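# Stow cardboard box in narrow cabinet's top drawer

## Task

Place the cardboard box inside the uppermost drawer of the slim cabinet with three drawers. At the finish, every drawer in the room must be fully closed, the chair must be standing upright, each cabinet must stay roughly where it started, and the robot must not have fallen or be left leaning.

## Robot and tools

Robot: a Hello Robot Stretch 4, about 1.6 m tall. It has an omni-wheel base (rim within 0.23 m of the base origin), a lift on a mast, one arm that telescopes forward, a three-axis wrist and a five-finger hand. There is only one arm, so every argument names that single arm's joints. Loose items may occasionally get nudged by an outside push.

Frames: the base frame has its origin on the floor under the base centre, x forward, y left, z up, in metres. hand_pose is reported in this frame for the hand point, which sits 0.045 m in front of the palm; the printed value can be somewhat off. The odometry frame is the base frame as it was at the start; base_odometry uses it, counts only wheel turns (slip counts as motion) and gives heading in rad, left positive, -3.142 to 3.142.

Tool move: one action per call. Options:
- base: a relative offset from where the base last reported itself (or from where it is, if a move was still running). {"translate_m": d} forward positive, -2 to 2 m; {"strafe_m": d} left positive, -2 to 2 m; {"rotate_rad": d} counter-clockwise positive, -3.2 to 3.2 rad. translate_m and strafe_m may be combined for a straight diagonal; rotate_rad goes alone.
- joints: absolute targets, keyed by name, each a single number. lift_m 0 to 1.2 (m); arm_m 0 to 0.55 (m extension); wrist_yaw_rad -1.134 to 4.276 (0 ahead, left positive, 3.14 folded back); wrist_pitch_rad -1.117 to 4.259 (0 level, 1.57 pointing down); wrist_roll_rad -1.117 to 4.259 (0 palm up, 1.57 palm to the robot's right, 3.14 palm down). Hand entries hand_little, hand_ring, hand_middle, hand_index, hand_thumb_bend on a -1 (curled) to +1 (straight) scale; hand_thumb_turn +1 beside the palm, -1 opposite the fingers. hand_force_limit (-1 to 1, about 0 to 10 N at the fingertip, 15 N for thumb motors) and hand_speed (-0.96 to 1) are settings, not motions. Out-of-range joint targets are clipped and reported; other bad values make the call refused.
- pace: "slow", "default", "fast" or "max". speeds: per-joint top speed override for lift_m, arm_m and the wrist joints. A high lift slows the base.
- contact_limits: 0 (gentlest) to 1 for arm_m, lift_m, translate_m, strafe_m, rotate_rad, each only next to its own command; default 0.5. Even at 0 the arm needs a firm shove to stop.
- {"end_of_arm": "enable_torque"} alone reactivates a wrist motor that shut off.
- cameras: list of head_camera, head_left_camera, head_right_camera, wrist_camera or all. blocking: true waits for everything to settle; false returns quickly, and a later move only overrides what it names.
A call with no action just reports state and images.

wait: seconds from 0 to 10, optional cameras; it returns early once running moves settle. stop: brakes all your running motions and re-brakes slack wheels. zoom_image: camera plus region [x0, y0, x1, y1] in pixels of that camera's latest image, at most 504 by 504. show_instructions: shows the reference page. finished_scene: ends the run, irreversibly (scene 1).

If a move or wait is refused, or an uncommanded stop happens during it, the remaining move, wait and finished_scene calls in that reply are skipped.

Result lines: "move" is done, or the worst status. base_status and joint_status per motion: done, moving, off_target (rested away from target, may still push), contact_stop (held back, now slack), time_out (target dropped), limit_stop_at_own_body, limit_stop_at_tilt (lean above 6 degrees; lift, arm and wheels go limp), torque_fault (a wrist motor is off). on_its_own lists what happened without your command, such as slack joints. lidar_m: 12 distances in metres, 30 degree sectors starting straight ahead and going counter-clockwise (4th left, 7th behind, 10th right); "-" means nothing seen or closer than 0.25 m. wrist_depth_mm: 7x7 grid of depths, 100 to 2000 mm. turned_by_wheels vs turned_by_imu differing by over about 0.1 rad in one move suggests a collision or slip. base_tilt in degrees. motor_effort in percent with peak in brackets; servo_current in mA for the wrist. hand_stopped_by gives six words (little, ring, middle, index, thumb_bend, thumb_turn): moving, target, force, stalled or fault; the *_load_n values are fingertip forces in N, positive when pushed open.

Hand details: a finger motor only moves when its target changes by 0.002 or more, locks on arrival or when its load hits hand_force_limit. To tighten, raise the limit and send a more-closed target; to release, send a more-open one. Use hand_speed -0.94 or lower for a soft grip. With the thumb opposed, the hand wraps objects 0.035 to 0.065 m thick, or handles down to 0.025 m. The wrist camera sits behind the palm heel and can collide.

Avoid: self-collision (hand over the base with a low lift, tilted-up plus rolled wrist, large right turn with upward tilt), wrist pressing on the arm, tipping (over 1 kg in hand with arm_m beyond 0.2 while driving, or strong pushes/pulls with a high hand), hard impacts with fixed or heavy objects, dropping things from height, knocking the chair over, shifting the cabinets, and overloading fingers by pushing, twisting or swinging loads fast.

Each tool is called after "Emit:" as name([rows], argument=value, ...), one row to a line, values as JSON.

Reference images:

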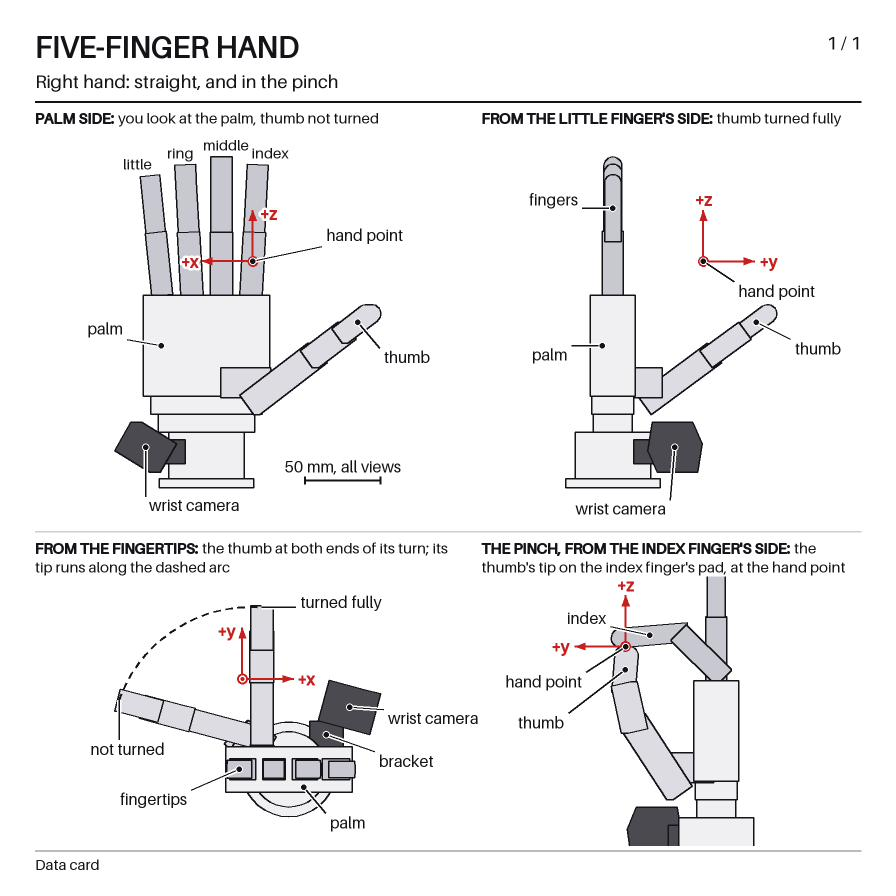

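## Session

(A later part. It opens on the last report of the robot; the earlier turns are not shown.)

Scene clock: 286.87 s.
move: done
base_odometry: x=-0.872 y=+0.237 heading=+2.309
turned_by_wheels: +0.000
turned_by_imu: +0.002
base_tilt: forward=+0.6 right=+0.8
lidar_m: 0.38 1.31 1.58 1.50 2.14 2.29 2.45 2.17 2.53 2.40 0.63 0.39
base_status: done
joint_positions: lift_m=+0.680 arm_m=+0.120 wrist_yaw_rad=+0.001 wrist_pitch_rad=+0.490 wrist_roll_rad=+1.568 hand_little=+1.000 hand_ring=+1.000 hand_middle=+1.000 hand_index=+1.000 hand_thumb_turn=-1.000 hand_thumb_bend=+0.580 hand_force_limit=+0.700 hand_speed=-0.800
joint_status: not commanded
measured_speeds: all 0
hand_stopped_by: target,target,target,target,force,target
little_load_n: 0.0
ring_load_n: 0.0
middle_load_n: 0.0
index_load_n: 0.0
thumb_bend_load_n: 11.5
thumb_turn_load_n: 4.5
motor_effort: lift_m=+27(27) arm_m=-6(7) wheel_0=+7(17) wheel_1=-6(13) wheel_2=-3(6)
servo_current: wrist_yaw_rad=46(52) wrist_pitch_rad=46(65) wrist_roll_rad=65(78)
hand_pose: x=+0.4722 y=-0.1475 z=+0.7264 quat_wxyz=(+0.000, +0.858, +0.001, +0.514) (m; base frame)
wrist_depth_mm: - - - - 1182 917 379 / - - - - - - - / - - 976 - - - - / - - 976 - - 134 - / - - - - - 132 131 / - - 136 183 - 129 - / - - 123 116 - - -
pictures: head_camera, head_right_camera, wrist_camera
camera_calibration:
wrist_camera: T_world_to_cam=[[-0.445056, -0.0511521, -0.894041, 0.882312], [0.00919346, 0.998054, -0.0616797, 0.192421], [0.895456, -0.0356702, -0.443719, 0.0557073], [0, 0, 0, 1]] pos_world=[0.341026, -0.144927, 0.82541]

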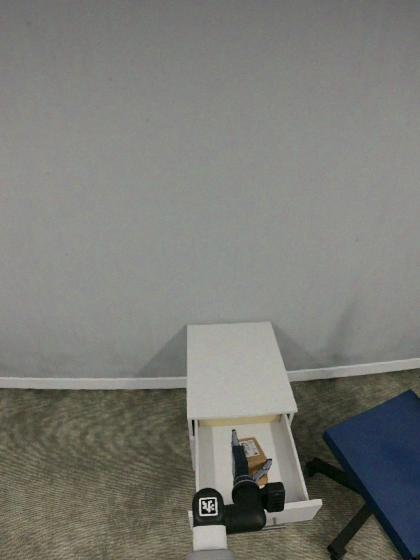

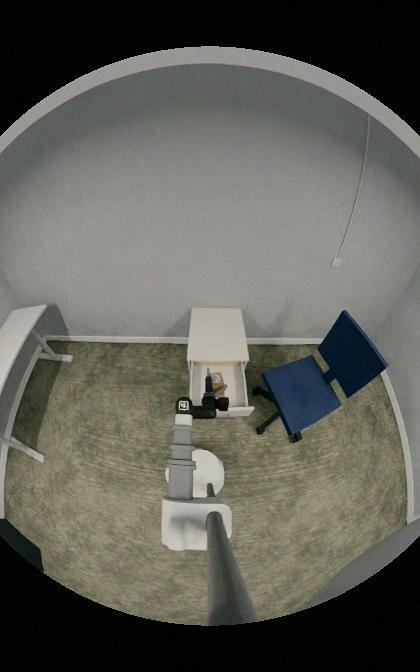

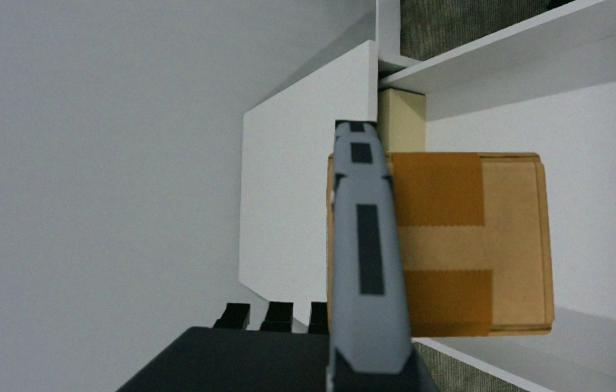

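Emit:
move(base={"strafe_m": -0.015}, joints={"arm_m": 0.225}, pace="slow")

Emit:
move(joints={"lift_m": 0.48}, speeds={"lift_m": 0.12}, contact_limits={"lift_m": 0.2}, cameras=["wrist_camera", "head_camera"])

Emit:
zoom_image(camera="head_camera", region=[170, 380, 340, 550])

Scene clock: 291.30 s.
move: done
base_odometry: x=-0.862 y=+0.246 heading=+2.308
turned_by_wheels: +0.000
turned_by_imu: +0.000
base_tilt: forward=+0.6 right=+0.8
lidar_m: 0.38 1.33 1.57 1.50 2.17 2.32 2.45 2.14 2.51 2.37 0.55 0.40
base_status: done
joint_positions: lift_m=+0.680 arm_m=+0.225 wrist_yaw_rad=+0.001 wrist_pitch_rad=+0.490 wrist_roll_rad=+1.568 hand_little=+1.000 hand_ring=+1.000 hand_middle=+1.000 hand_index=+1.000 hand_thumb_turn=-1.000 hand_thumb_bend=+0.580 hand_force_limit=+0.700 hand_speed=-0.800
joint_status: all done
measured_speeds: all 0
hand_stopped_by: target,target,target,target,force,target
little_load_n: 0.0
ring_load_n: 0.0
middle_load_n: 0.0
index_load_n: 0.0
thumb_bend_load_n: 11.0
thumb_turn_load_n: 4.5
motor_effort: lift_m=+26(27) arm_m=+7(11) wheel_0=+6(15) wheel_1=-6(13) wheel_2=+0(2)
servo_current: wrist_yaw_rad=33(46) wrist_pitch_rad=46(59) wrist_roll_rad=39(85)
hand_pose: x=+0.5768 y=-0.1475 z=+0.7264 quat_wxyz=(+0.000, +0.858, +0.001, +0.514) (m; base frame)
wrist_depth_mm: - - - - - 917 375 / - - - - - - - / - - 878 - - - - / - - 878 - - 135 - / - - 842 - - 132 131 / - - 183 183 - 129 - / - - 123 117 - - -
pictures: none

Scene clock: 293.63 s.
move: done
base_odometry: x=-0.862 y=+0.246 heading=+2.308
turned_by_wheels: +0.000
turned_by_imu: +0.000
base_tilt: forward=+0.6 right=+0.8
lidar_m: 0.38 1.35 1.58 1.51 2.16 2.29 2.44 2.14 2.50 2.37 0.60 0.39
base_status: not commanded
joint_positions: lift_m=+0.480 arm_m=+0.225 wrist_yaw_rad=+0.001 wrist_pitch_rad=+0.490 wrist_roll_rad=+1.568 hand_little=+1.000 hand_ring=+1.000 hand_middle=+1.000 hand_index=+1.000 hand_thumb_turn=-1.000 hand_thumb_bend=+0.580 hand_force_limit=+0.700 hand_speed=-0.800
joint_status: all done
measured_speeds: all 0
hand_stopped_by: target,target,target,target,force,target
little_load_n: 0.0
ring_load_n: 0.0
middle_load_n: 0.5
index_load_n: 0.0
thumb_bend_load_n: 11.5
thumb_turn_load_n: 4.5
motor_effort: lift_m=+17(24) arm_m=+6(7) wheel_0=+6(6) wheel_1=-6(6) wheel_2=-1(1)
servo_current: wrist_yaw_rad=39(52) wrist_pitch_rad=59(59) wrist_roll_rad=72(72)
contact_limits: lift_m 0.2
hand_pose: x=+0.5768 y=-0.1475 z=+0.5273 quat_wxyz=(+0.000, +0.858, +0.001, +0.514) (m; base frame)
wrist_depth_mm: - - 324 379 349 - - / - - 317 404 - - - / - - 317 397 - - - / - - 320 399 - 134 - / - - 319 397 - 132 131 / - - 189 208 - 129 - / - - 122 116 - - -
pictures: head_camera, wrist_camera
camera_calibration:
wrist_camera: T_world_to_cam=[[-0.445056, -0.0511521, -0.894041, 0.750772], [0.00919346, 0.998054, -0.0616797, 0.179172], [0.895456, -0.0356702, -0.443719, -0.126346], [0, 0, 0, 1]] pos_world=[0.445626, -0.144927, 0.62621]

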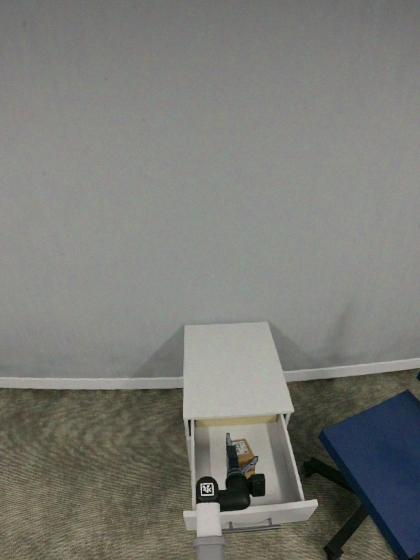

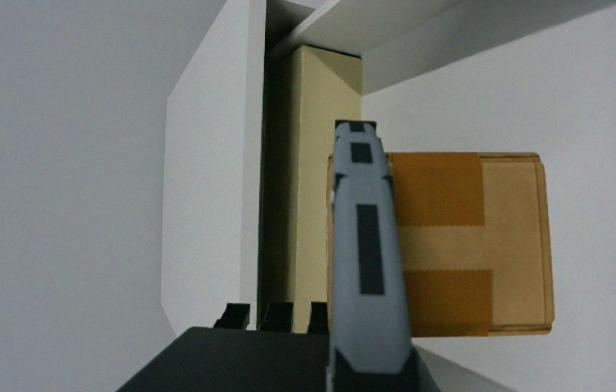

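Scaled by 2.965 from the camera's 420x560 image, which has a finer 1200x1600 frame.

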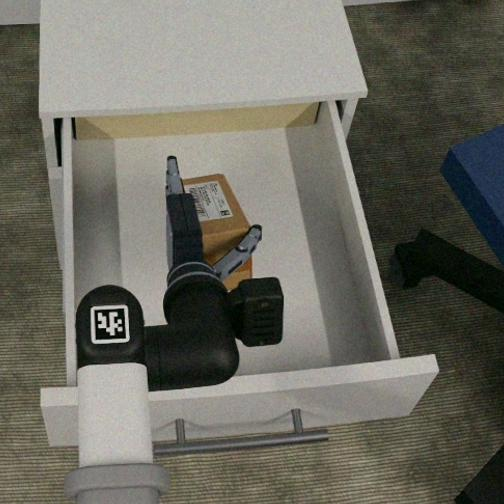

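Emit:
move(joints={"lift_m": 0.43}, speeds={"lift_m": 0.06}, contact_limits={"lift_m": 0.1}, cameras=["wrist_camera", "head_camera"])

Emit:
zoom_image(camera="head_camera", region=[170, 380, 340, 550])

Scene clock: 295.23 s.
move: done
base_odometry: x=-0.862 y=+0.246 heading=+2.308
turned_by_wheels: +0.000
turned_by_imu: +0.000
base_tilt: forward=+0.6 right=+0.8
lidar_m: 0.39 1.32 1.58 1.51 2.17 2.29 2.44 2.13 2.52 2.39 0.58 0.39
base_status: not commanded
joint_positions: lift_m=+0.431 arm_m=+0.225 wrist_yaw_rad=+0.001 wrist_pitch_rad=+0.489 wrist_roll_rad=+1.568 hand_little=+1.000 hand_ring=+1.000 hand_middle=+1.000 hand_index=+1.000 hand_thumb_turn=-1.000 hand_thumb_bend=+0.580 hand_force_limit=+0.700 hand_speed=-0.800
joint_status: all done
measured_speeds: all 0
hand_stopped_by: target,target,target,target,force,target
little_load_n: 0.0
ring_load_n: 0.0
middle_load_n: 0.5
index_load_n: 0.0
thumb_bend_load_n: 11.5
thumb_turn_load_n: 3.5
motor_effort: lift_m=+14(19) arm_m=+7(7) wheel_0=+6(6) wheel_1=-6(6) wheel_2=+0(1)
servo_current: wrist_yaw_rad=39(52) wrist_pitch_rad=52(59) wrist_roll_rad=59(59)
contact_limits: lift_m 0.1
hand_pose: x=+0.5769 y=-0.1475 z=+0.4777 quat_wxyz=(+0.000, +0.857, +0.001, +0.515) (m; base frame)
wrist_depth_mm: - - 359 353 - - - / - - 343 384 - - - / - - 366 382 - - - / - - 364 375 - 134 - / - - 394 382 - 132 130 / - - 301 208 - 129 - / - - 123 116 - - -
pictures: head_camera, wrist_camera
camera_calibration:
wrist_camera: T_world_to_cam=[[-0.444136, -0.051143, -0.894499, 0.706102], [0.00925903, 0.998054, -0.0616611, 0.176061], [0.895912, -0.0356681, -0.442798, -0.149174], [0, 0, 0, 1]] pos_world=[0.445622, -0.144927, 0.57641]

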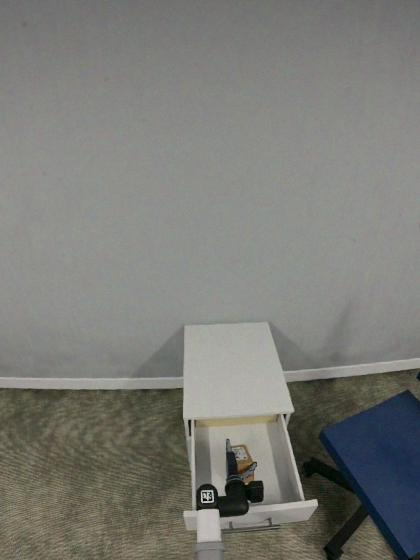

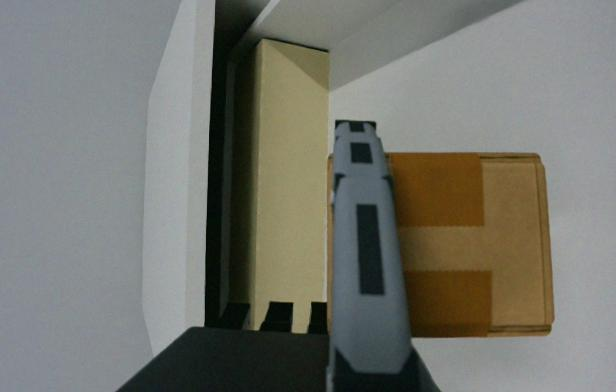

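Scaled by 2.965 from the camera's 420x560 image, which has a finer 1200x1600 frame.

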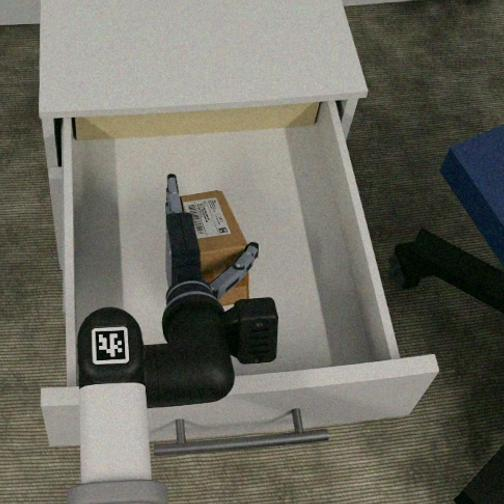

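Emit:
move(joints={"lift_m": 0.42}, speeds={"lift_m": 0.04}, contact_limits={"lift_m": 0.15}, cameras=["wrist_camera"])

Scene clock: 296.10 s.
move: done
base_odometry: x=-0.862 y=+0.246 heading=+2.308
turned_by_wheels: +0.000
turned_by_imu: +0.000
base_tilt: forward=+0.6 right=+0.8
lidar_m: 0.38 1.34 1.56 1.50 2.16 2.28 2.43 2.14 2.51 2.37 0.60 0.40
base_status: not commanded
joint_positions: lift_m=+0.421 arm_m=+0.225 wrist_yaw_rad=+0.001 wrist_pitch_rad=+0.484 wrist_roll_rad=+1.568 hand_little=+1.000 hand_ring=+1.000 hand_middle=+1.000 hand_index=+1.000 hand_thumb_turn=-1.000 hand_thumb_bend=+0.580 hand_force_limit=+0.700 hand_speed=-0.800
joint_status: all done
measured_speeds: all 0
hand_stopped_by: target,target,target,target,force,target
little_load_n: 0.0
ring_load_n: 0.0
middle_load_n: 0.5
index_load_n: 0.0
thumb_bend_load_n: 13.5
thumb_turn_load_n: -4.0
motor_effort: lift_m=+13(15) arm_m=+6(7) wheel_0=+6(6) wheel_1=-6(6) wheel_2=+0(1)
servo_current: wrist_yaw_rad=39(46) wrist_pitch_rad=39(52) wrist_roll_rad=39(65)
contact_limits: lift_m 0.15
hand_pose: x=+0.5776 y=-0.1475 z=+0.4687 quat_wxyz=(+0.000, +0.856, +0.001, +0.517) (m; base frame)
wrist_depth_mm: - - 351 349 320 - - / - - 402 384 - - - / - - 397 377 112 - - / - - 392 379 - 132 - / - - 382 379 - 130 128 / - - 294 183 - 126 - / - - 123 116 - - -
pictures: wrist_camera
camera_calibration:
wrist_camera: T_world_to_cam=[[-0.439605, -0.051182, -0.896732, 0.696836], [0.00955655, 0.998052, -0.0616499, 0.175328], [0.89814, -0.0356713, -0.43826, -0.157157], [0, 0, 0, 1]] pos_world=[0.445807, -0.144927, 0.566808]

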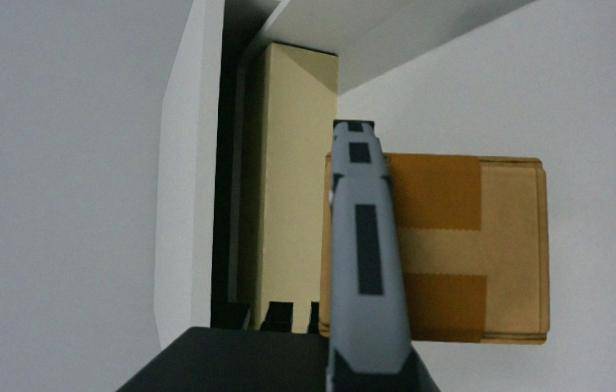

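Emit:
move(joints={"hand_thumb_bend": 0.605})

Emit:
move(joints={"lift_m": 0.408}, speeds={"lift_m": 0.03}, contact_limits={"lift_m": 0.15}, cameras=["wrist_camera", "head_camera"])

Emit:
zoom_image(camera="head_camera", region=[170, 380, 340, 550])

Scene clock: 297.00 s.
move: done
base_odometry: x=-0.862 y=+0.246 heading=+2.308
turned_by_wheels: +0.000
turned_by_imu: +0.000
base_tilt: forward=+0.6 right=+0.8
lidar_m: 0.37 1.32 1.58 1.51 2.18 2.30 2.44 2.14 2.52 2.39 0.60 0.38
base_status: not commanded
joint_positions: lift_m=+0.421 arm_m=+0.225 wrist_yaw_rad=+0.001 wrist_pitch_rad=+0.484 wrist_roll_rad=+1.568 hand_little=+1.000 hand_ring=+1.000 hand_middle=+1.000 hand_index=+1.000 hand_thumb_turn=-1.000 hand_thumb_bend=+0.609 hand_force_limit=+0.700 hand_speed=-0.800
joint_status: all done
measured_speeds: all 0
hand_stopped_by: target,target,target,target,target,target
little_load_n: 0.0
ring_load_n: 0.0
middle_load_n: 0.5
index_load_n: 0.0
thumb_bend_load_n: 6.0
thumb_turn_load_n: -3.5
motor_effort: lift_m=+13(13) arm_m=+6(7) wheel_0=+5(6) wheel_1=-6(6) wheel_2=+0(1)
servo_current: wrist_yaw_rad=46(46) wrist_pitch_rad=46(46) wrist_roll_rad=46(65)
contact_limits: lift_m 0.15
hand_pose: x=+0.5776 y=-0.1475 z=+0.4687 quat_wxyz=(+0.000, +0.856, +0.001, +0.517) (m; base frame)
wrist_depth_mm: - - 375 347 320 - - / - - 387 382 - - - / - - 379 379 112 - - / - - 375 377 133 133 - / - - 368 379 - 130 - / - - 291 183 - 127 - / - - 123 117 - - -
pictures: none

Scene clock: 297.80 s.
move: done
base_odometry: x=-0.862 y=+0.246 heading=+2.309
turned_by_wheels: +0.000
turned_by_imu: +0.000
base_tilt: forward=+0.7 right=+0.8
lidar_m: 0.41 1.32 1.58 1.49 2.17 2.31 2.44 2.13 2.52 2.38 0.57 0.41
base_status: not commanded
joint_positions: lift_m=+0.408 arm_m=+0.225 wrist_yaw_rad=+0.000 wrist_pitch_rad=+0.485 wrist_roll_rad=+1.568 hand_little=+1.000 hand_ring=+1.000 hand_middle=+1.000 hand_index=+1.000 hand_thumb_turn=-1.000 hand_thumb_bend=+0.609 hand_force_limit=+0.700 hand_speed=-0.800
joint_status: all done
measured_speeds: translate_m=+0.000 strafe_m=+0.000 rotate_rad=+0.000 lift_m=+0.000 arm_m=+0.000 wrist_yaw_rad=+0.000 wrist_pitch_rad=+0.001 wrist_roll_rad=+0.000
hand_stopped_by: target,target,target,target,target,target
little_load_n: 0.0
ring_load_n: 0.0
middle_load_n: 0.0
index_load_n: 0.0
thumb_bend_load_n: 7.0
thumb_turn_load_n: 1.5
motor_effort: lift_m=+15(15) arm_m=+6(7) wheel_0=+6(6) wheel_1=-6(6) wheel_2=+0(1)
servo_current: wrist_yaw_rad=39(46) wrist_pitch_rad=46(46) wrist_roll_rad=52(59)
contact_limits: lift_m 0.15
hand_pose: x=+0.5774 y=-0.1476 z=+0.4564 quat_wxyz=(+0.001, +0.856, +0.001, +0.517) (m; base frame)
wrist_depth_mm: - - 351 336 - - - / - 343 389 404 - - - / - 317 392 404 111 - - / - 289 392 199 141 145 - / - 287 389 235 - 142 - / - 286 382 171 - 140 - / - - 122 116 - - -
pictures: head_camera, wrist_camera
camera_calibration:
wrist_camera: T_world_to_cam=[[-0.440386, -0.0510196, -0.896358, 0.686018], [0.00992992, 0.998046, -0.0616862, 0.174429], [0.897753, -0.0360665, -0.439019, -0.161881], [0, 0, 0, 1]] pos_world=[0.44571, -0.144927, 0.554608]

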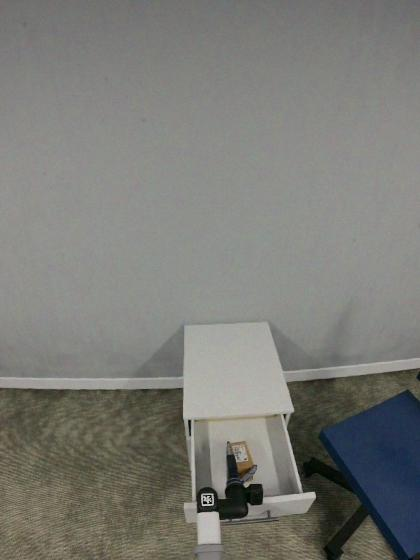

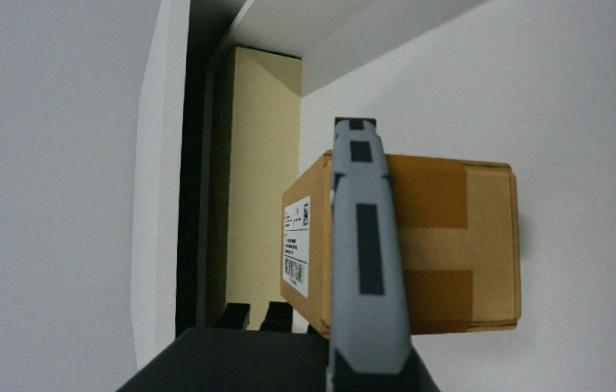

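Scaled by 2.965 from the camera's 420x560 image, which has a finer 1200x1600 frame.

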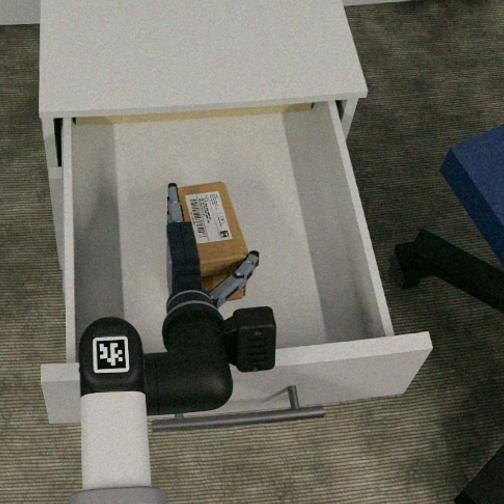

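Emit:
move(joints={"hand_thumb_bend": 1.0}, cameras=["wrist_camera", "head_camera"])

Emit:
zoom_image(camera="head_camera", region=[170, 380, 340, 550])

Scene clock: 300.07 s.
move: done
base_odometry: x=-0.862 y=+0.246 heading=+2.309
turned_by_wheels: +0.000
turned_by_imu: +0.000
base_tilt: forward=+0.6 right=+0.8
lidar_m: 0.40 1.32 1.58 1.51 2.16 2.29 2.43 2.13 2.51 2.38 0.57 0.43
base_status: not commanded
joint_positions: lift_m=+0.408 arm_m=+0.225 wrist_yaw_rad=+0.000 wrist_pitch_rad=+0.486 wrist_roll_rad=+1.568 hand_little=+1.000 hand_ring=+1.000 hand_middle=+1.000 hand_index=+1.000 hand_thumb_turn=-1.000 hand_thumb_bend=+1.000 hand_force_limit=+0.700 hand_speed=-0.800
joint_status: all done
measured_speeds: all 0
hand_stopped_by: target,target,target,target,target,target
little_load_n: 0.0
ring_load_n: 0.0
middle_load_n: 0.0
index_load_n: 0.0
thumb_bend_load_n: 0.0
thumb_turn_load_n: 0.0
motor_effort: lift_m=+15(16) arm_m=+6(7) wheel_0=+6(6) wheel_1=-5(6) wheel_2=+0(1)
servo_current: wrist_yaw_rad=39(52) wrist_pitch_rad=46(52) wrist_roll_rad=39(78)
contact_limits: lift_m 0.15
hand_pose: x=+0.5773 y=-0.1476 z=+0.4562 quat_wxyz=(+0.001, +0.856, +0.001, +0.516) (m; base frame)
wrist_depth_mm: - - 379 349 - - - / - 319 389 402 - - - / - 289 389 402 - - - / - 287 389 397 - 131 - / - 285 392 218 - 128 - / - 286 382 193 - - - / - - 123 116 - - -
pictures: head_camera, wrist_camera
camera_calibration:
wrist_camera: T_world_to_cam=[[-0.441107, -0.0509926, -0.896005, 0.686059], [0.0098938, 0.998048, -0.0616707, 0.174431], [0.8974, -0.0360683, -0.439741, -0.16137], [0, 0, 0, 1]] pos_world=[0.445713, -0.144927, 0.554508]

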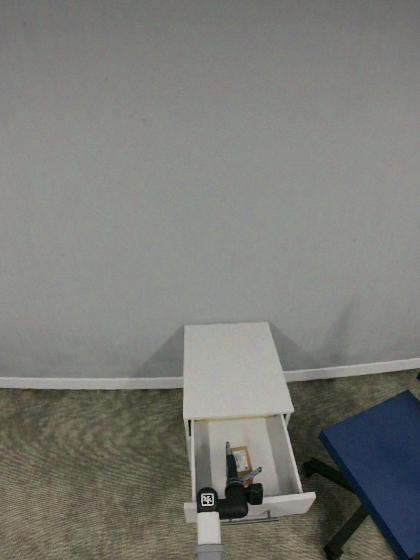

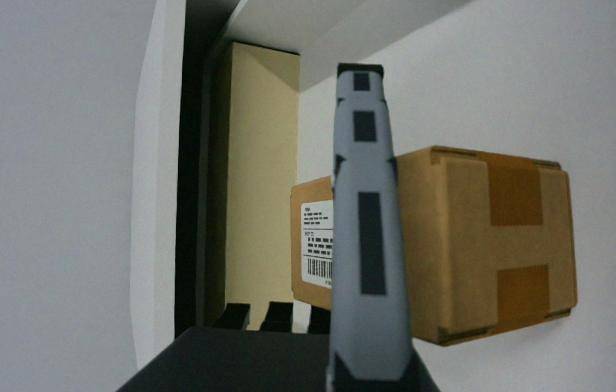

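Scaled by 2.965 from the camera's 420x560 image, which has a finer 1200x1600 frame.

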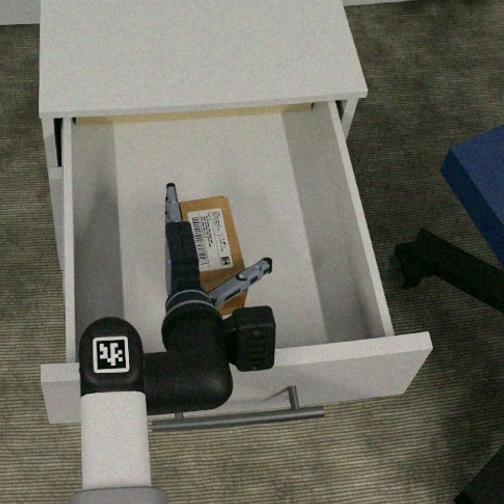

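Emit:
move(joints={"lift_m": 0.65, "hand_speed": 0.48})

Emit:
move(base={"translate_m": -0.2, "strafe_m": -0.047}, joints={"arm_m": 0.1, "wrist_pitch_rad": 1.57, "wrist_roll_rad": 3.14, "hand_thumb_turn": 1.0}, cameras=["wrist_camera", "head_camera"])

Emit:
zoom_image(camera="head_camera", region=[140, 330, 320, 510])

Scene clock: 303.20 s.
move: done
base_odometry: x=-0.862 y=+0.246 heading=+2.309
turned_by_wheels: +0.000
turned_by_imu: +0.000
base_tilt: forward=+0.7 right=+0.8
lidar_m: 0.41 1.33 1.59 1.50 2.14 2.28 2.44 2.15 2.52 2.39 0.60 0.42
base_status: not commanded
joint_positions: lift_m=+0.650 arm_m=+0.225 wrist_yaw_rad=+0.000 wrist_pitch_rad=+0.486 wrist_roll_rad=+1.568 hand_little=+1.000 hand_ring=+1.000 hand_middle=+1.000 hand_index=+1.000 hand_thumb_turn=-1.000 hand_thumb_bend=+1.000 hand_force_limit=+0.700 hand_speed=+0.480
joint_status: all done
measured_speeds: all 0
hand_stopped_by: target,target,target,target,target,target
little_load_n: 0.0
ring_load_n: 0.0
middle_load_n: 0.0
index_load_n: 0.0
thumb_bend_load_n: 0.0
thumb_turn_load_n: 0.5
motor_effort: lift_m=+26(30) arm_m=+6(7) wheel_0=+5(6) wheel_1=-5(6) wheel_2=+0(1)
servo_current: wrist_yaw_rad=39(52) wrist_pitch_rad=39(52) wrist_roll_rad=52(72)
hand_pose: x=+0.5773 y=-0.1476 z=+0.6973 quat_wxyz=(+0.001, +0.856, +0.001, +0.516) (m; base frame)
wrist_depth_mm: - - - - 1060 854 351 / - - - - - - - / - - - - - - - / - - - - - - 317 / - - - - - - 314 / - - 189 183 - - - / - - 123 117 - - -
pictures: none

Scene clock: 305.27 s.
move: done
base_odometry: x=-0.692 y=+0.130 heading=+2.308
turned_by_wheels: +0.000
turned_by_imu: +0.001
base_tilt: forward=+0.6 right=+0.8
lidar_m: 0.59 1.55 1.63 1.54 2.08 2.35 2.24 1.94 2.47 2.33 0.69 0.62
base_status: done
joint_positions: lift_m=+0.650 arm_m=+0.100 wrist_yaw_rad=+0.000 wrist_pitch_rad=+1.569 wrist_roll_rad=+3.137 hand_little=+1.000 hand_ring=+1.000 hand_middle=+1.000 hand_index=+1.000 hand_thumb_turn=+1.000 hand_thumb_bend=+1.000 hand_force_limit=+0.700 hand_speed=+0.480
joint_status: all done
measured_speeds: all 0
hand_stopped_by: target,target,target,target,target,target
little_load_n: 0.0
ring_load_n: 0.0
middle_load_n: 0.0
index_load_n: 0.0
thumb_bend_load_n: 0.0
thumb_turn_load_n: 0.0
motor_effort: lift_m=+25(26) arm_m=-6(11) wheel_0=-1(9) wheel_1=-4(13) wheel_2=+4(16)
servo_current: wrist_yaw_rad=46(46) wrist_pitch_rad=46(65) wrist_roll_rad=65(104)
hand_pose: x=+0.2112 y=-0.0569 z=+0.6063 quat_wxyz=(-0.001, +0.709, -0.705, +0.001) (m; base frame)
wrist_depth_mm: 809 788 788 554 554 549 759 / 788 788 778 559 554 549 759 / 788 798 768 549 549 549 750 / 788 778 768 759 559 750 741 / 788 778 768 759 750 741 732 / 768 759 759 759 750 750 - / 768 759 123 117 - - -
pictures: head_camera, wrist_camera
camera_calibration:
wrist_camera: T_world_to_cam=[[-0.0529336, 0.998202, -0.0281264, 0.115244], [0.998009, 0.0519142, -0.0358155, -0.181441], [-0.0342909, -0.0299663, -0.998963, 0.772656], [0, 0, 0, 1]] pos_world=[0.213675, -0.0824637, 0.768597]

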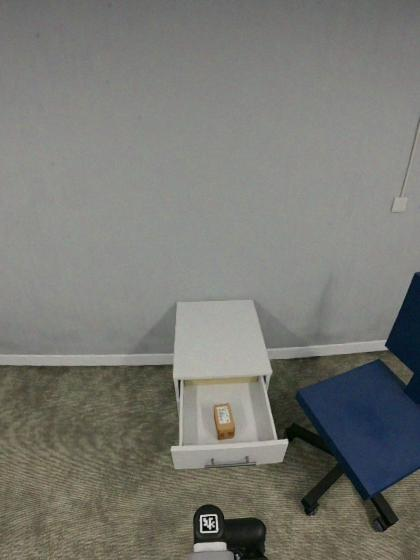

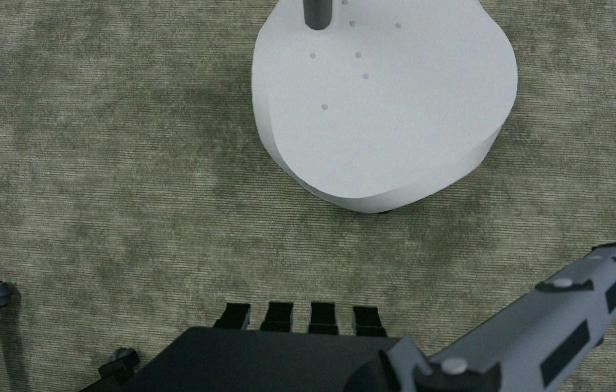

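Scaled by 2.800 from the camera's 420x560 image, which has a finer 1200x1600 frame.

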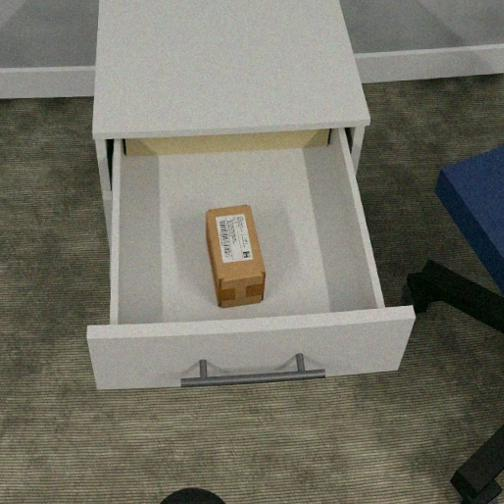

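Emit:
move(joints={"arm_m": 0.17, "lift_m": 0.419})

Emit:
move(base={"translate_m": 0.2, "strafe_m": -0.012})

Emit:
move(joints={"arm_m": 0.35}, speeds={"arm_m": 0.12}, contact_limits={"arm_m": 0.3}, cameras=["wrist_camera", "head_camera"])

Scene clock: 307.70 s.
move: done
base_odometry: x=-0.692 y=+0.130 heading=+2.308
turned_by_wheels: +0.000
turned_by_imu: +0.000
base_tilt: forward=+0.7 right=+0.8
lidar_m: 0.59 1.51 1.63 1.53 2.06 2.33 2.24 1.94 2.47 2.34 0.67 0.62
base_status: not commanded
joint_positions: lift_m=+0.419 arm_m=+0.170 wrist_yaw_rad=+0.000 wrist_pitch_rad=+1.569 wrist_roll_rad=+3.138 hand_little=+1.000 hand_ring=+1.000 hand_middle=+1.000 hand_index=+1.000 hand_thumb_turn=+1.000 hand_thumb_bend=+1.000 hand_force_limit=+0.700 hand_speed=+0.480
joint_status: all done
measured_speeds: all 0
hand_stopped_by: target,target,target,target,target,target
little_load_n: 0.0
ring_load_n: 0.0
middle_load_n: 0.0
index_load_n: 0.0
thumb_bend_load_n: 0.0
thumb_turn_load_n: 0.0
motor_effort: lift_m=+16(24) arm_m=+6(11) wheel_0=-1(2) wheel_1=-4(4) wheel_2=+4(5)
servo_current: wrist_yaw_rad=39(52) wrist_pitch_rad=46(52) wrist_roll_rad=52(78)
hand_pose: x=+0.2809 y=-0.0569 z=+0.3761 quat_wxyz=(-0.001, +0.709, -0.706, +0.001) (m; base frame)
wrist_depth_mm: 549 549 539 322 322 319 317 / 549 544 544 357 319 322 517 / 544 544 539 535 421 525 521 / 544 544 530 530 525 525 517 / 549 539 539 525 530 517 517 / 539 535 535 525 521 521 - / 539 539 123 117 - - -
pictures: none

Scene clock: 309.77 s.
move: done
base_odometry: x=-0.818 y=+0.286 heading=+2.309
turned_by_wheels: +0.000
turned_by_imu: +0.000
base_tilt: forward=+0.6 right=+0.7
lidar_m: 0.42 0.44 1.63 1.56 2.20 2.37 2.44 2.11 2.43 2.32 0.56 0.42
base_status: done
joint_positions: lift_m=+0.419 arm_m=+0.170 wrist_yaw_rad=+0.000 wrist_pitch_rad=+1.569 wrist_roll_rad=+3.138 hand_little=+1.000 hand_ring=+1.000 hand_middle=+1.000 hand_index=+1.000 hand_thumb_turn=+1.000 hand_thumb_bend=+1.000 hand_force_limit=+0.700 hand_speed=+0.480
joint_status: not commanded
measured_speeds: all 0
hand_stopped_by: target,target,target,target,target,target
little_load_n: 0.0
ring_load_n: 0.0
middle_load_n: 0.0
index_load_n: 0.0
thumb_bend_load_n: 0.0
thumb_turn_load_n: 0.0
motor_effort: lift_m=+16(16) arm_m=+6(7) wheel_0=+4(14) wheel_1=+3(9) wheel_2=-5(18)
servo_current: wrist_yaw_rad=46(46) wrist_pitch_rad=46(52) wrist_roll_rad=52(65)
hand_pose: x=+0.2809 y=-0.0569 z=+0.3761 quat_wxyz=(-0.001, +0.709, -0.706, +0.001) (m; base frame)
wrist_depth_mm: 554 549 539 324 320 317 315 / 549 544 539 355 320 324 521 / 549 544 539 535 421 521 517 / 549 544 535 530 521 525 517 / 473 539 535 530 521 521 521 / 539 535 535 530 525 521 - / 544 535 123 117 - - -
pictures: none

Scene clock: 311.83 s.
move: done
base_odometry: x=-0.818 y=+0.286 heading=+2.309
turned_by_wheels: +0.000
turned_by_imu: +0.000
base_tilt: forward=+0.7 right=+0.8
lidar_m: 0.55 1.31 1.63 1.54 2.22 2.39 2.42 2.13 2.47 2.31 0.53 0.59
base_status: not commanded
joint_positions: lift_m=+0.419 arm_m=+0.350 wrist_yaw_rad=-0.001 wrist_pitch_rad=+1.571 wrist_roll_rad=+3.138 hand_little=+1.000 hand_ring=+1.000 hand_middle=+1.000 hand_index=+1.000 hand_thumb_turn=+1.000 hand_thumb_bend=+1.000 hand_force_limit=+0.700 hand_speed=+0.480
joint_status: all done
measured_speeds: all 0
hand_stopped_by: target,target,target,target,target,target
little_load_n: 0.0
ring_load_n: 0.0
middle_load_n: 0.0
index_load_n: 0.0
thumb_bend_load_n: 0.0
thumb_turn_load_n: 0.0
motor_effort: lift_m=+16(16) arm_m=+6(13) wheel_0=+4(4) wheel_1=+3(3) wheel_2=-5(5)
servo_current: wrist_yaw_rad=46(52) wrist_pitch_rad=39(52) wrist_roll_rad=20(78)
contact_limits: arm_m 0.3
hand_pose: x=+0.4603 y=-0.0568 z=+0.3762 quat_wxyz=(+0.000, +0.708, -0.706, +0.000) (m; base frame)
wrist_depth_mm: 559 549 549 544 535 530 530 / 554 549 544 544 530 535 525 / 544 539 544 535 525 525 521 / 544 544 535 530 530 521 517 / 544 539 530 530 525 517 517 / 539 535 530 525 517 517 - / 535 535 123 117 - - -
pictures: head_camera, wrist_camera
camera_calibration:
wrist_camera: T_world_to_cam=[[-0.0513032, 0.998292, -0.0279569, 0.121039], [0.998006, 0.0502175, -0.0382416, -0.437423], [-0.0367724, -0.0298631, -0.998877, 0.552455], [0, 0, 0, 1]] pos_world=[0.463075, -0.0823677, 0.538491]

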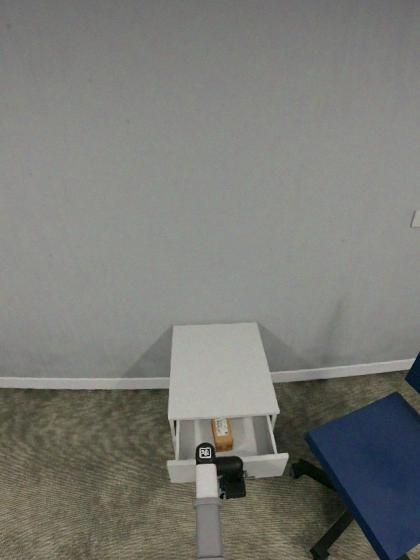

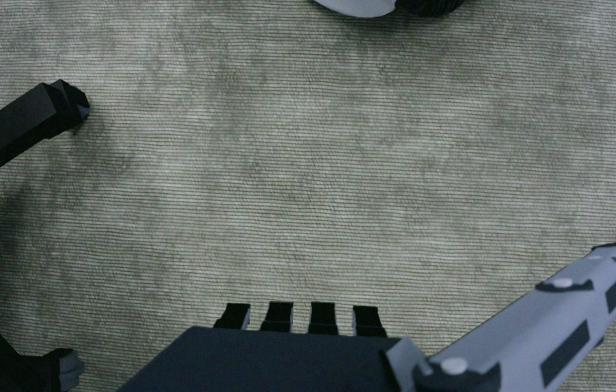

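Emit:
move(joints={"arm_m": 0.48}, speeds={"arm_m": 0.1}, contact_limits={"arm_m": 0.3})

Emit:
move(joints={"arm_m": 0.55}, speeds={"arm_m": 0.05}, contact_limits={"arm_m": 0.2}, cameras=["wrist_camera", "head_camera"])

Emit:
zoom_image(camera="head_camera", region=[150, 350, 300, 500])

Scene clock: 314.10 s.
move: done
base_odometry: x=-0.818 y=+0.286 heading=+2.309
turned_by_wheels: +0.000
turned_by_imu: +0.000
base_tilt: forward=+0.6 right=+0.8
lidar_m: 0.71 1.31 1.64 1.55 2.21 2.38 2.46 2.13 2.47 2.33 0.55 0.64
base_status: not commanded
joint_positions: lift_m=+0.419 arm_m=+0.480 wrist_yaw_rad=-0.001 wrist_pitch_rad=+1.571 wrist_roll_rad=+3.138 hand_little=+1.000 hand_ring=+1.000 hand_middle=+1.000 hand_index=+1.000 hand_thumb_turn=+1.000 hand_thumb_bend=+1.000 hand_force_limit=+0.700 hand_speed=+0.480
joint_status: all done
measured_speeds: all 0
hand_stopped_by: target,target,target,target,target,target
little_load_n: 0.0
ring_load_n: 0.0
middle_load_n: 0.0
index_load_n: 0.0
thumb_bend_load_n: 0.0
thumb_turn_load_n: 0.0
motor_effort: lift_m=+16(16) arm_m=+6(13) wheel_0=+3(4) wheel_1=+2(3) wheel_2=-5(5)
servo_current: wrist_yaw_rad=39(52) wrist_pitch_rad=46(46) wrist_roll_rad=65(65)
contact_limits: arm_m 0.3
hand_pose: x=+0.5904 y=-0.0568 z=+0.3762 quat_wxyz=(+0.000, +0.708, -0.706, +0.000) (m; base frame)
wrist_depth_mm: 477 549 535 539 530 530 525 / 549 544 535 535 530 525 521 / 554 544 535 530 525 525 521 / 544 539 539 530 525 521 521 / 544 539 535 530 525 517 517 / 539 535 530 525 525 517 - / 539 336 123 117 - - -
pictures: none

Scene clock: 315.87 s.
move: done
base_odometry: x=-0.818 y=+0.286 heading=+2.309
turned_by_wheels: +0.000
turned_by_imu: +0.000
base_tilt: forward=+0.6 right=+0.8
lidar_m: 0.72 1.33 1.63 1.56 2.20 2.39 2.44 2.13 2.47 2.32 0.54 0.65
base_status: not commanded
joint_positions: lift_m=+0.419 arm_m=+0.547 wrist_yaw_rad=-0.004 wrist_pitch_rad=+1.586 wrist_roll_rad=+3.138 hand_little=+1.000 hand_ring=+1.000 hand_middle=+1.000 hand_index=+1.000 hand_thumb_turn=+1.000 hand_thumb_bend=+1.000 hand_force_limit=+0.700 hand_speed=+0.480
joint_status: all done
joint sent to its limit — arm_m, upper limit.
measured_speeds: all 0
hand_stopped_by: target,target,target,target,target,target
little_load_n: -0.5
ring_load_n: 0.0
middle_load_n: 0.0
index_load_n: 0.0
thumb_bend_load_n: 0.0
thumb_turn_load_n: 0.0
motor_effort: lift_m=+16(16) arm_m=+13(17) wheel_0=+4(4) wheel_1=+2(3) wheel_2=-5(6)
servo_current: wrist_yaw_rad=46(52) wrist_pitch_rad=91(91) wrist_roll_rad=52(72)
contact_limits: arm_m 0.2
hand_pose: x=+0.6537 y=-0.0566 z=+0.3771 quat_wxyz=(+0.005, +0.707, -0.707, -0.005) (m; base frame)
wrist_depth_mm: 484 580 580 569 569 564 559 / 574 569 564 564 559 549 549 / 564 559 554 549 544 549 539 / 554 549 544 539 539 535 525 / 539 544 539 530 530 525 521 / 530 530 525 521 521 512 - / 306 286 123 117 - - -
pictures: head_camera, wrist_camera
camera_calibration:
wrist_camera: T_world_to_cam=[[-0.0487152, 0.998441, -0.0272366, 0.12883], [0.997472, 0.0472191, -0.0531098, -0.624603], [-0.0517409, -0.029755, -0.998217, 0.570037], [0, 0, 0, 1]] pos_world=[0.658794, -0.0821745, 0.539357]

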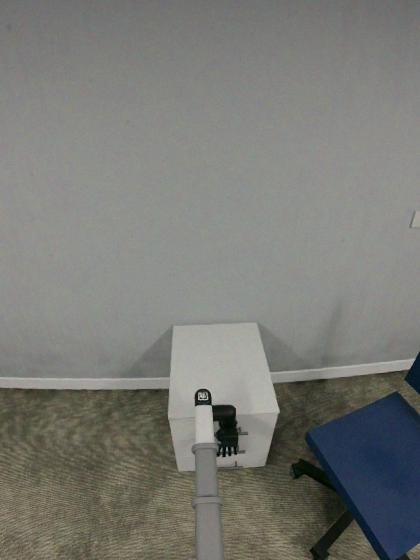

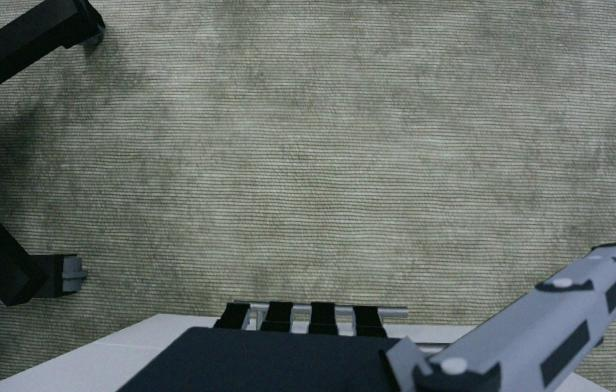

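Scaled by 3.360 from the camera's 420x560 image, which has a finer 1200x1600 frame.

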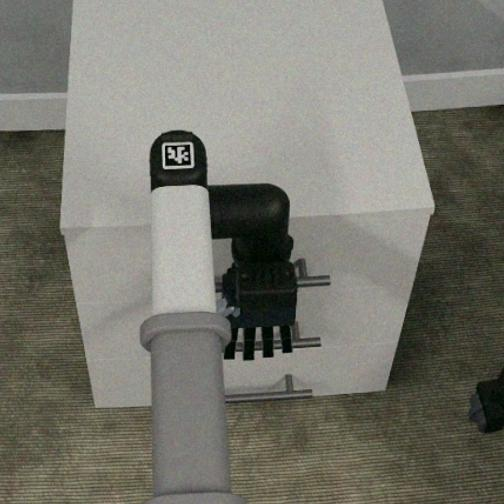

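Emit:
move(joints={"arm_m": 0.35})

Emit:
move(joints={"arm_m": 0.1, "lift_m": 0.65}, cameras=["head_camera", "wrist_camera"])

Emit:
zoom_image(camera="head_camera", region=[150, 380, 300, 500])

Scene clock: 317.90 s.
move: done
base_odometry: x=-0.818 y=+0.286 heading=+2.308
turned_by_wheels: +0.000
turned_by_imu: +0.000
base_tilt: forward=+0.7 right=+0.7
lidar_m: 0.71 1.34 1.66 1.56 2.21 2.38 2.44 2.14 2.46 2.32 0.55 0.63
base_status: not commanded
joint_positions: lift_m=+0.419 arm_m=+0.350 wrist_yaw_rad=-0.001 wrist_pitch_rad=+1.570 wrist_roll_rad=+3.138 hand_little=+1.000 hand_ring=+1.000 hand_middle=+1.000 hand_index=+1.000 hand_thumb_turn=+1.000 hand_thumb_bend=+1.000 hand_force_limit=+0.700 hand_speed=+0.480
joint_status: all done
measured_speeds: all 0
hand_stopped_by: target,target,target,target,target,target
little_load_n: 0.0
ring_load_n: 0.0
middle_load_n: 0.0
index_load_n: 0.0
thumb_bend_load_n: 0.0
thumb_turn_load_n: 0.0
motor_effort: lift_m=+15(16) arm_m=-6(11) wheel_0=+3(4) wheel_1=+2(3) wheel_2=-4(5)
servo_current: wrist_yaw_rad=39(46) wrist_pitch_rad=39(85) wrist_roll_rad=65(65)
hand_pose: x=+0.4609 y=-0.0568 z=+0.3762 quat_wxyz=(+0.000, +0.708, -0.706, +0.000) (m; base frame)
wrist_depth_mm: 559 549 549 544 539 530 530 / 549 549 539 539 530 525 521 / 492 544 535 535 525 525 521 / 544 544 535 530 525 521 517 / 544 539 535 525 521 521 517 / 539 535 530 525 517 517 - / 535 535 122 117 - - -
pictures: none

Scene clock: 319.93 s.
move: done
base_odometry: x=-0.818 y=+0.286 heading=+2.308
turned_by_wheels: +0.000
turned_by_imu: +0.000
base_tilt: forward=+0.7 right=+0.8
lidar_m: 0.70 1.32 1.65 1.55 2.20 2.39 2.45 2.13 2.46 2.31 0.55 0.63
base_status: not commanded
joint_positions: lift_m=+0.650 arm_m=+0.100 wrist_yaw_rad=-0.001 wrist_pitch_rad=+1.570 wrist_roll_rad=+3.138 hand_little=+1.000 hand_ring=+1.000 hand_middle=+1.000 hand_index=+1.000 hand_thumb_turn=+1.000 hand_thumb_bend=+1.000 hand_force_limit=+0.700 hand_speed=+0.480
joint_status: all done
measured_speeds: all 0
hand_stopped_by: target,target,target,target,target,target
little_load_n: 0.0
ring_load_n: 0.0
middle_load_n: 0.0
index_load_n: 0.0
thumb_bend_load_n: 0.0
thumb_turn_load_n: 0.0
motor_effort: lift_m=+26(30) arm_m=-7(13) wheel_0=+3(3) wheel_1=+2(3) wheel_2=-5(5)
servo_current: wrist_yaw_rad=46(46) wrist_pitch_rad=39(52) wrist_roll_rad=59(85)
hand_pose: x=+0.2109 y=-0.0568 z=+0.6063 quat_wxyz=(+0.000, +0.708, -0.706, +0.000) (m; base frame)
wrist_depth_mm: 798 788 788 564 554 544 750 / 798 798 778 559 554 549 750 / 788 778 778 554 549 559 750 / 788 778 768 759 559 750 741 / 778 768 759 750 750 741 741 / 768 768 759 759 750 741 - / 759 759 122 117 - - -
pictures: head_camera, wrist_camera
camera_calibration:
wrist_camera: T_world_to_cam=[[-0.0508768, 0.998312, -0.0280147, 0.114522], [0.998061, 0.0498167, -0.0373236, -0.180274], [-0.035865, -0.0298592, -0.99891, 0.772956], [0, 0, 0, 1]] pos_world=[0.213473, -0.0822686, 0.768594]

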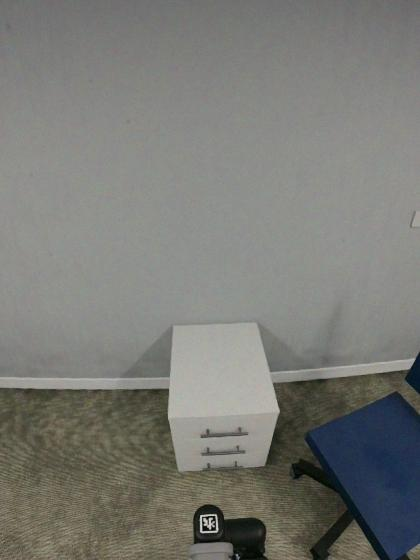

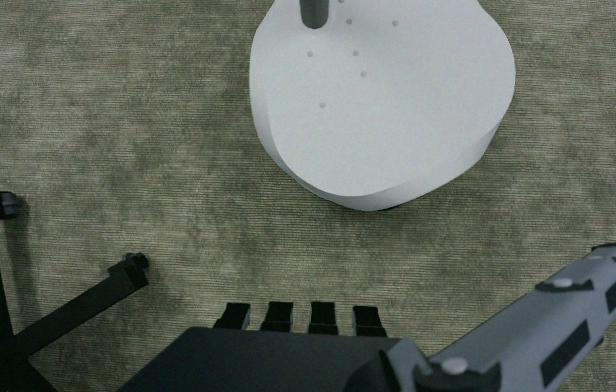

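Scaled by 3.360 from the camera's 420x560 image, which has a finer 1200x1600 frame.

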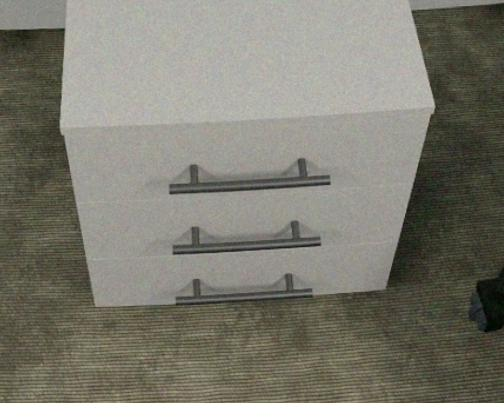

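Emit:
move(base={"rotate_rad": 2.0}, cameras=["head_camera", "head_left_camera", "head_right_camera"])

Scene clock: 323.07 s.
move: done
base_odometry: x=-0.818 y=+0.286 heading=-1.975
turned_by_wheels: +2.000
turned_by_imu: +1.985
base_tilt: forward=+0.7 right=+0.8
lidar_m: 1.58 2.20 2.41 2.09 2.47 2.31 0.58 0.54 0.71 0.74 1.63 1.57
base_status: done
joint_positions: lift_m=+0.650 arm_m=+0.100 wrist_yaw_rad=-0.001 wrist_pitch_rad=+1.570 wrist_roll_rad=+3.138 hand_little=+1.000 hand_ring=+1.000 hand_middle=+1.000 hand_index=+1.000 hand_thumb_turn=+1.000 hand_thumb_bend=+1.000 hand_force_limit=+0.700 hand_speed=+0.480
joint_status: not commanded
measured_speeds: all 0
hand_stopped_by: target,target,target,target,target,target
little_load_n: 0.0
ring_load_n: 0.0
middle_load_n: 0.0
index_load_n: 0.0
thumb_bend_load_n: -0.5
thumb_turn_load_n: 0.0
motor_effort: lift_m=+25(26) arm_m=-6(7) wheel_0=-2(14) wheel_1=-1(10) wheel_2=-2(11)
servo_current: wrist_yaw_rad=39(52) wrist_pitch_rad=46(52) wrist_roll_rad=52(72)
hand_pose: x=+0.2109 y=-0.0568 z=+0.6064 quat_wxyz=(+0.000, +0.708, -0.706, +0.000) (m; base frame)
wrist_depth_mm: 798 778 778 554 549 549 750 / 798 778 768 549 549 544 750 / 788 778 778 549 544 559 741 / 788 778 768 768 759 741 741 / 778 768 768 759 750 741 750 / 778 778 768 759 750 741 - / 778 768 122 117 - - -
pictures: head_camera, head_left_camera, head_right_camera

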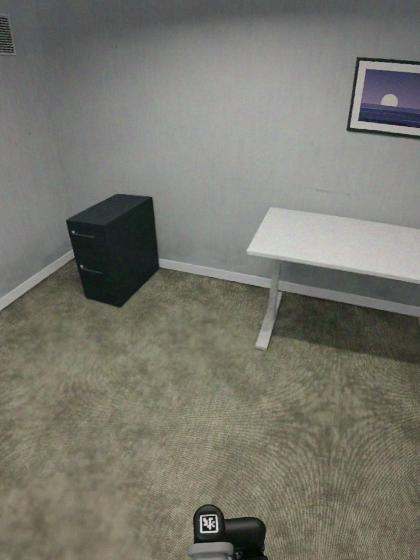

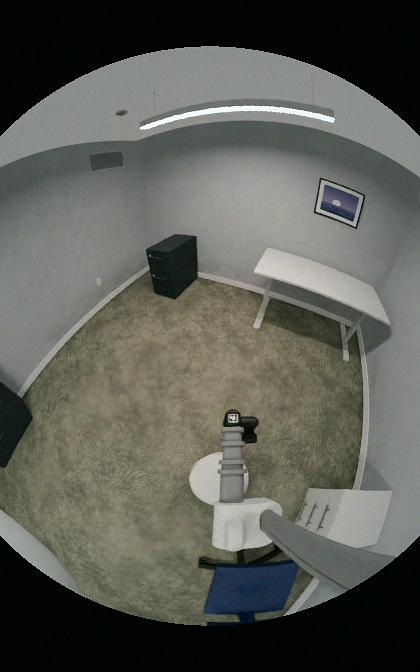

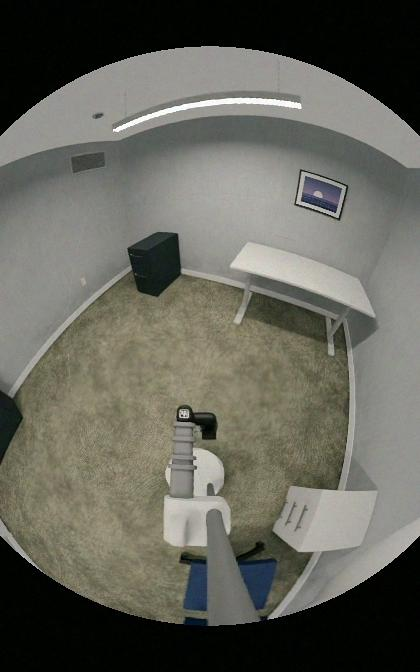

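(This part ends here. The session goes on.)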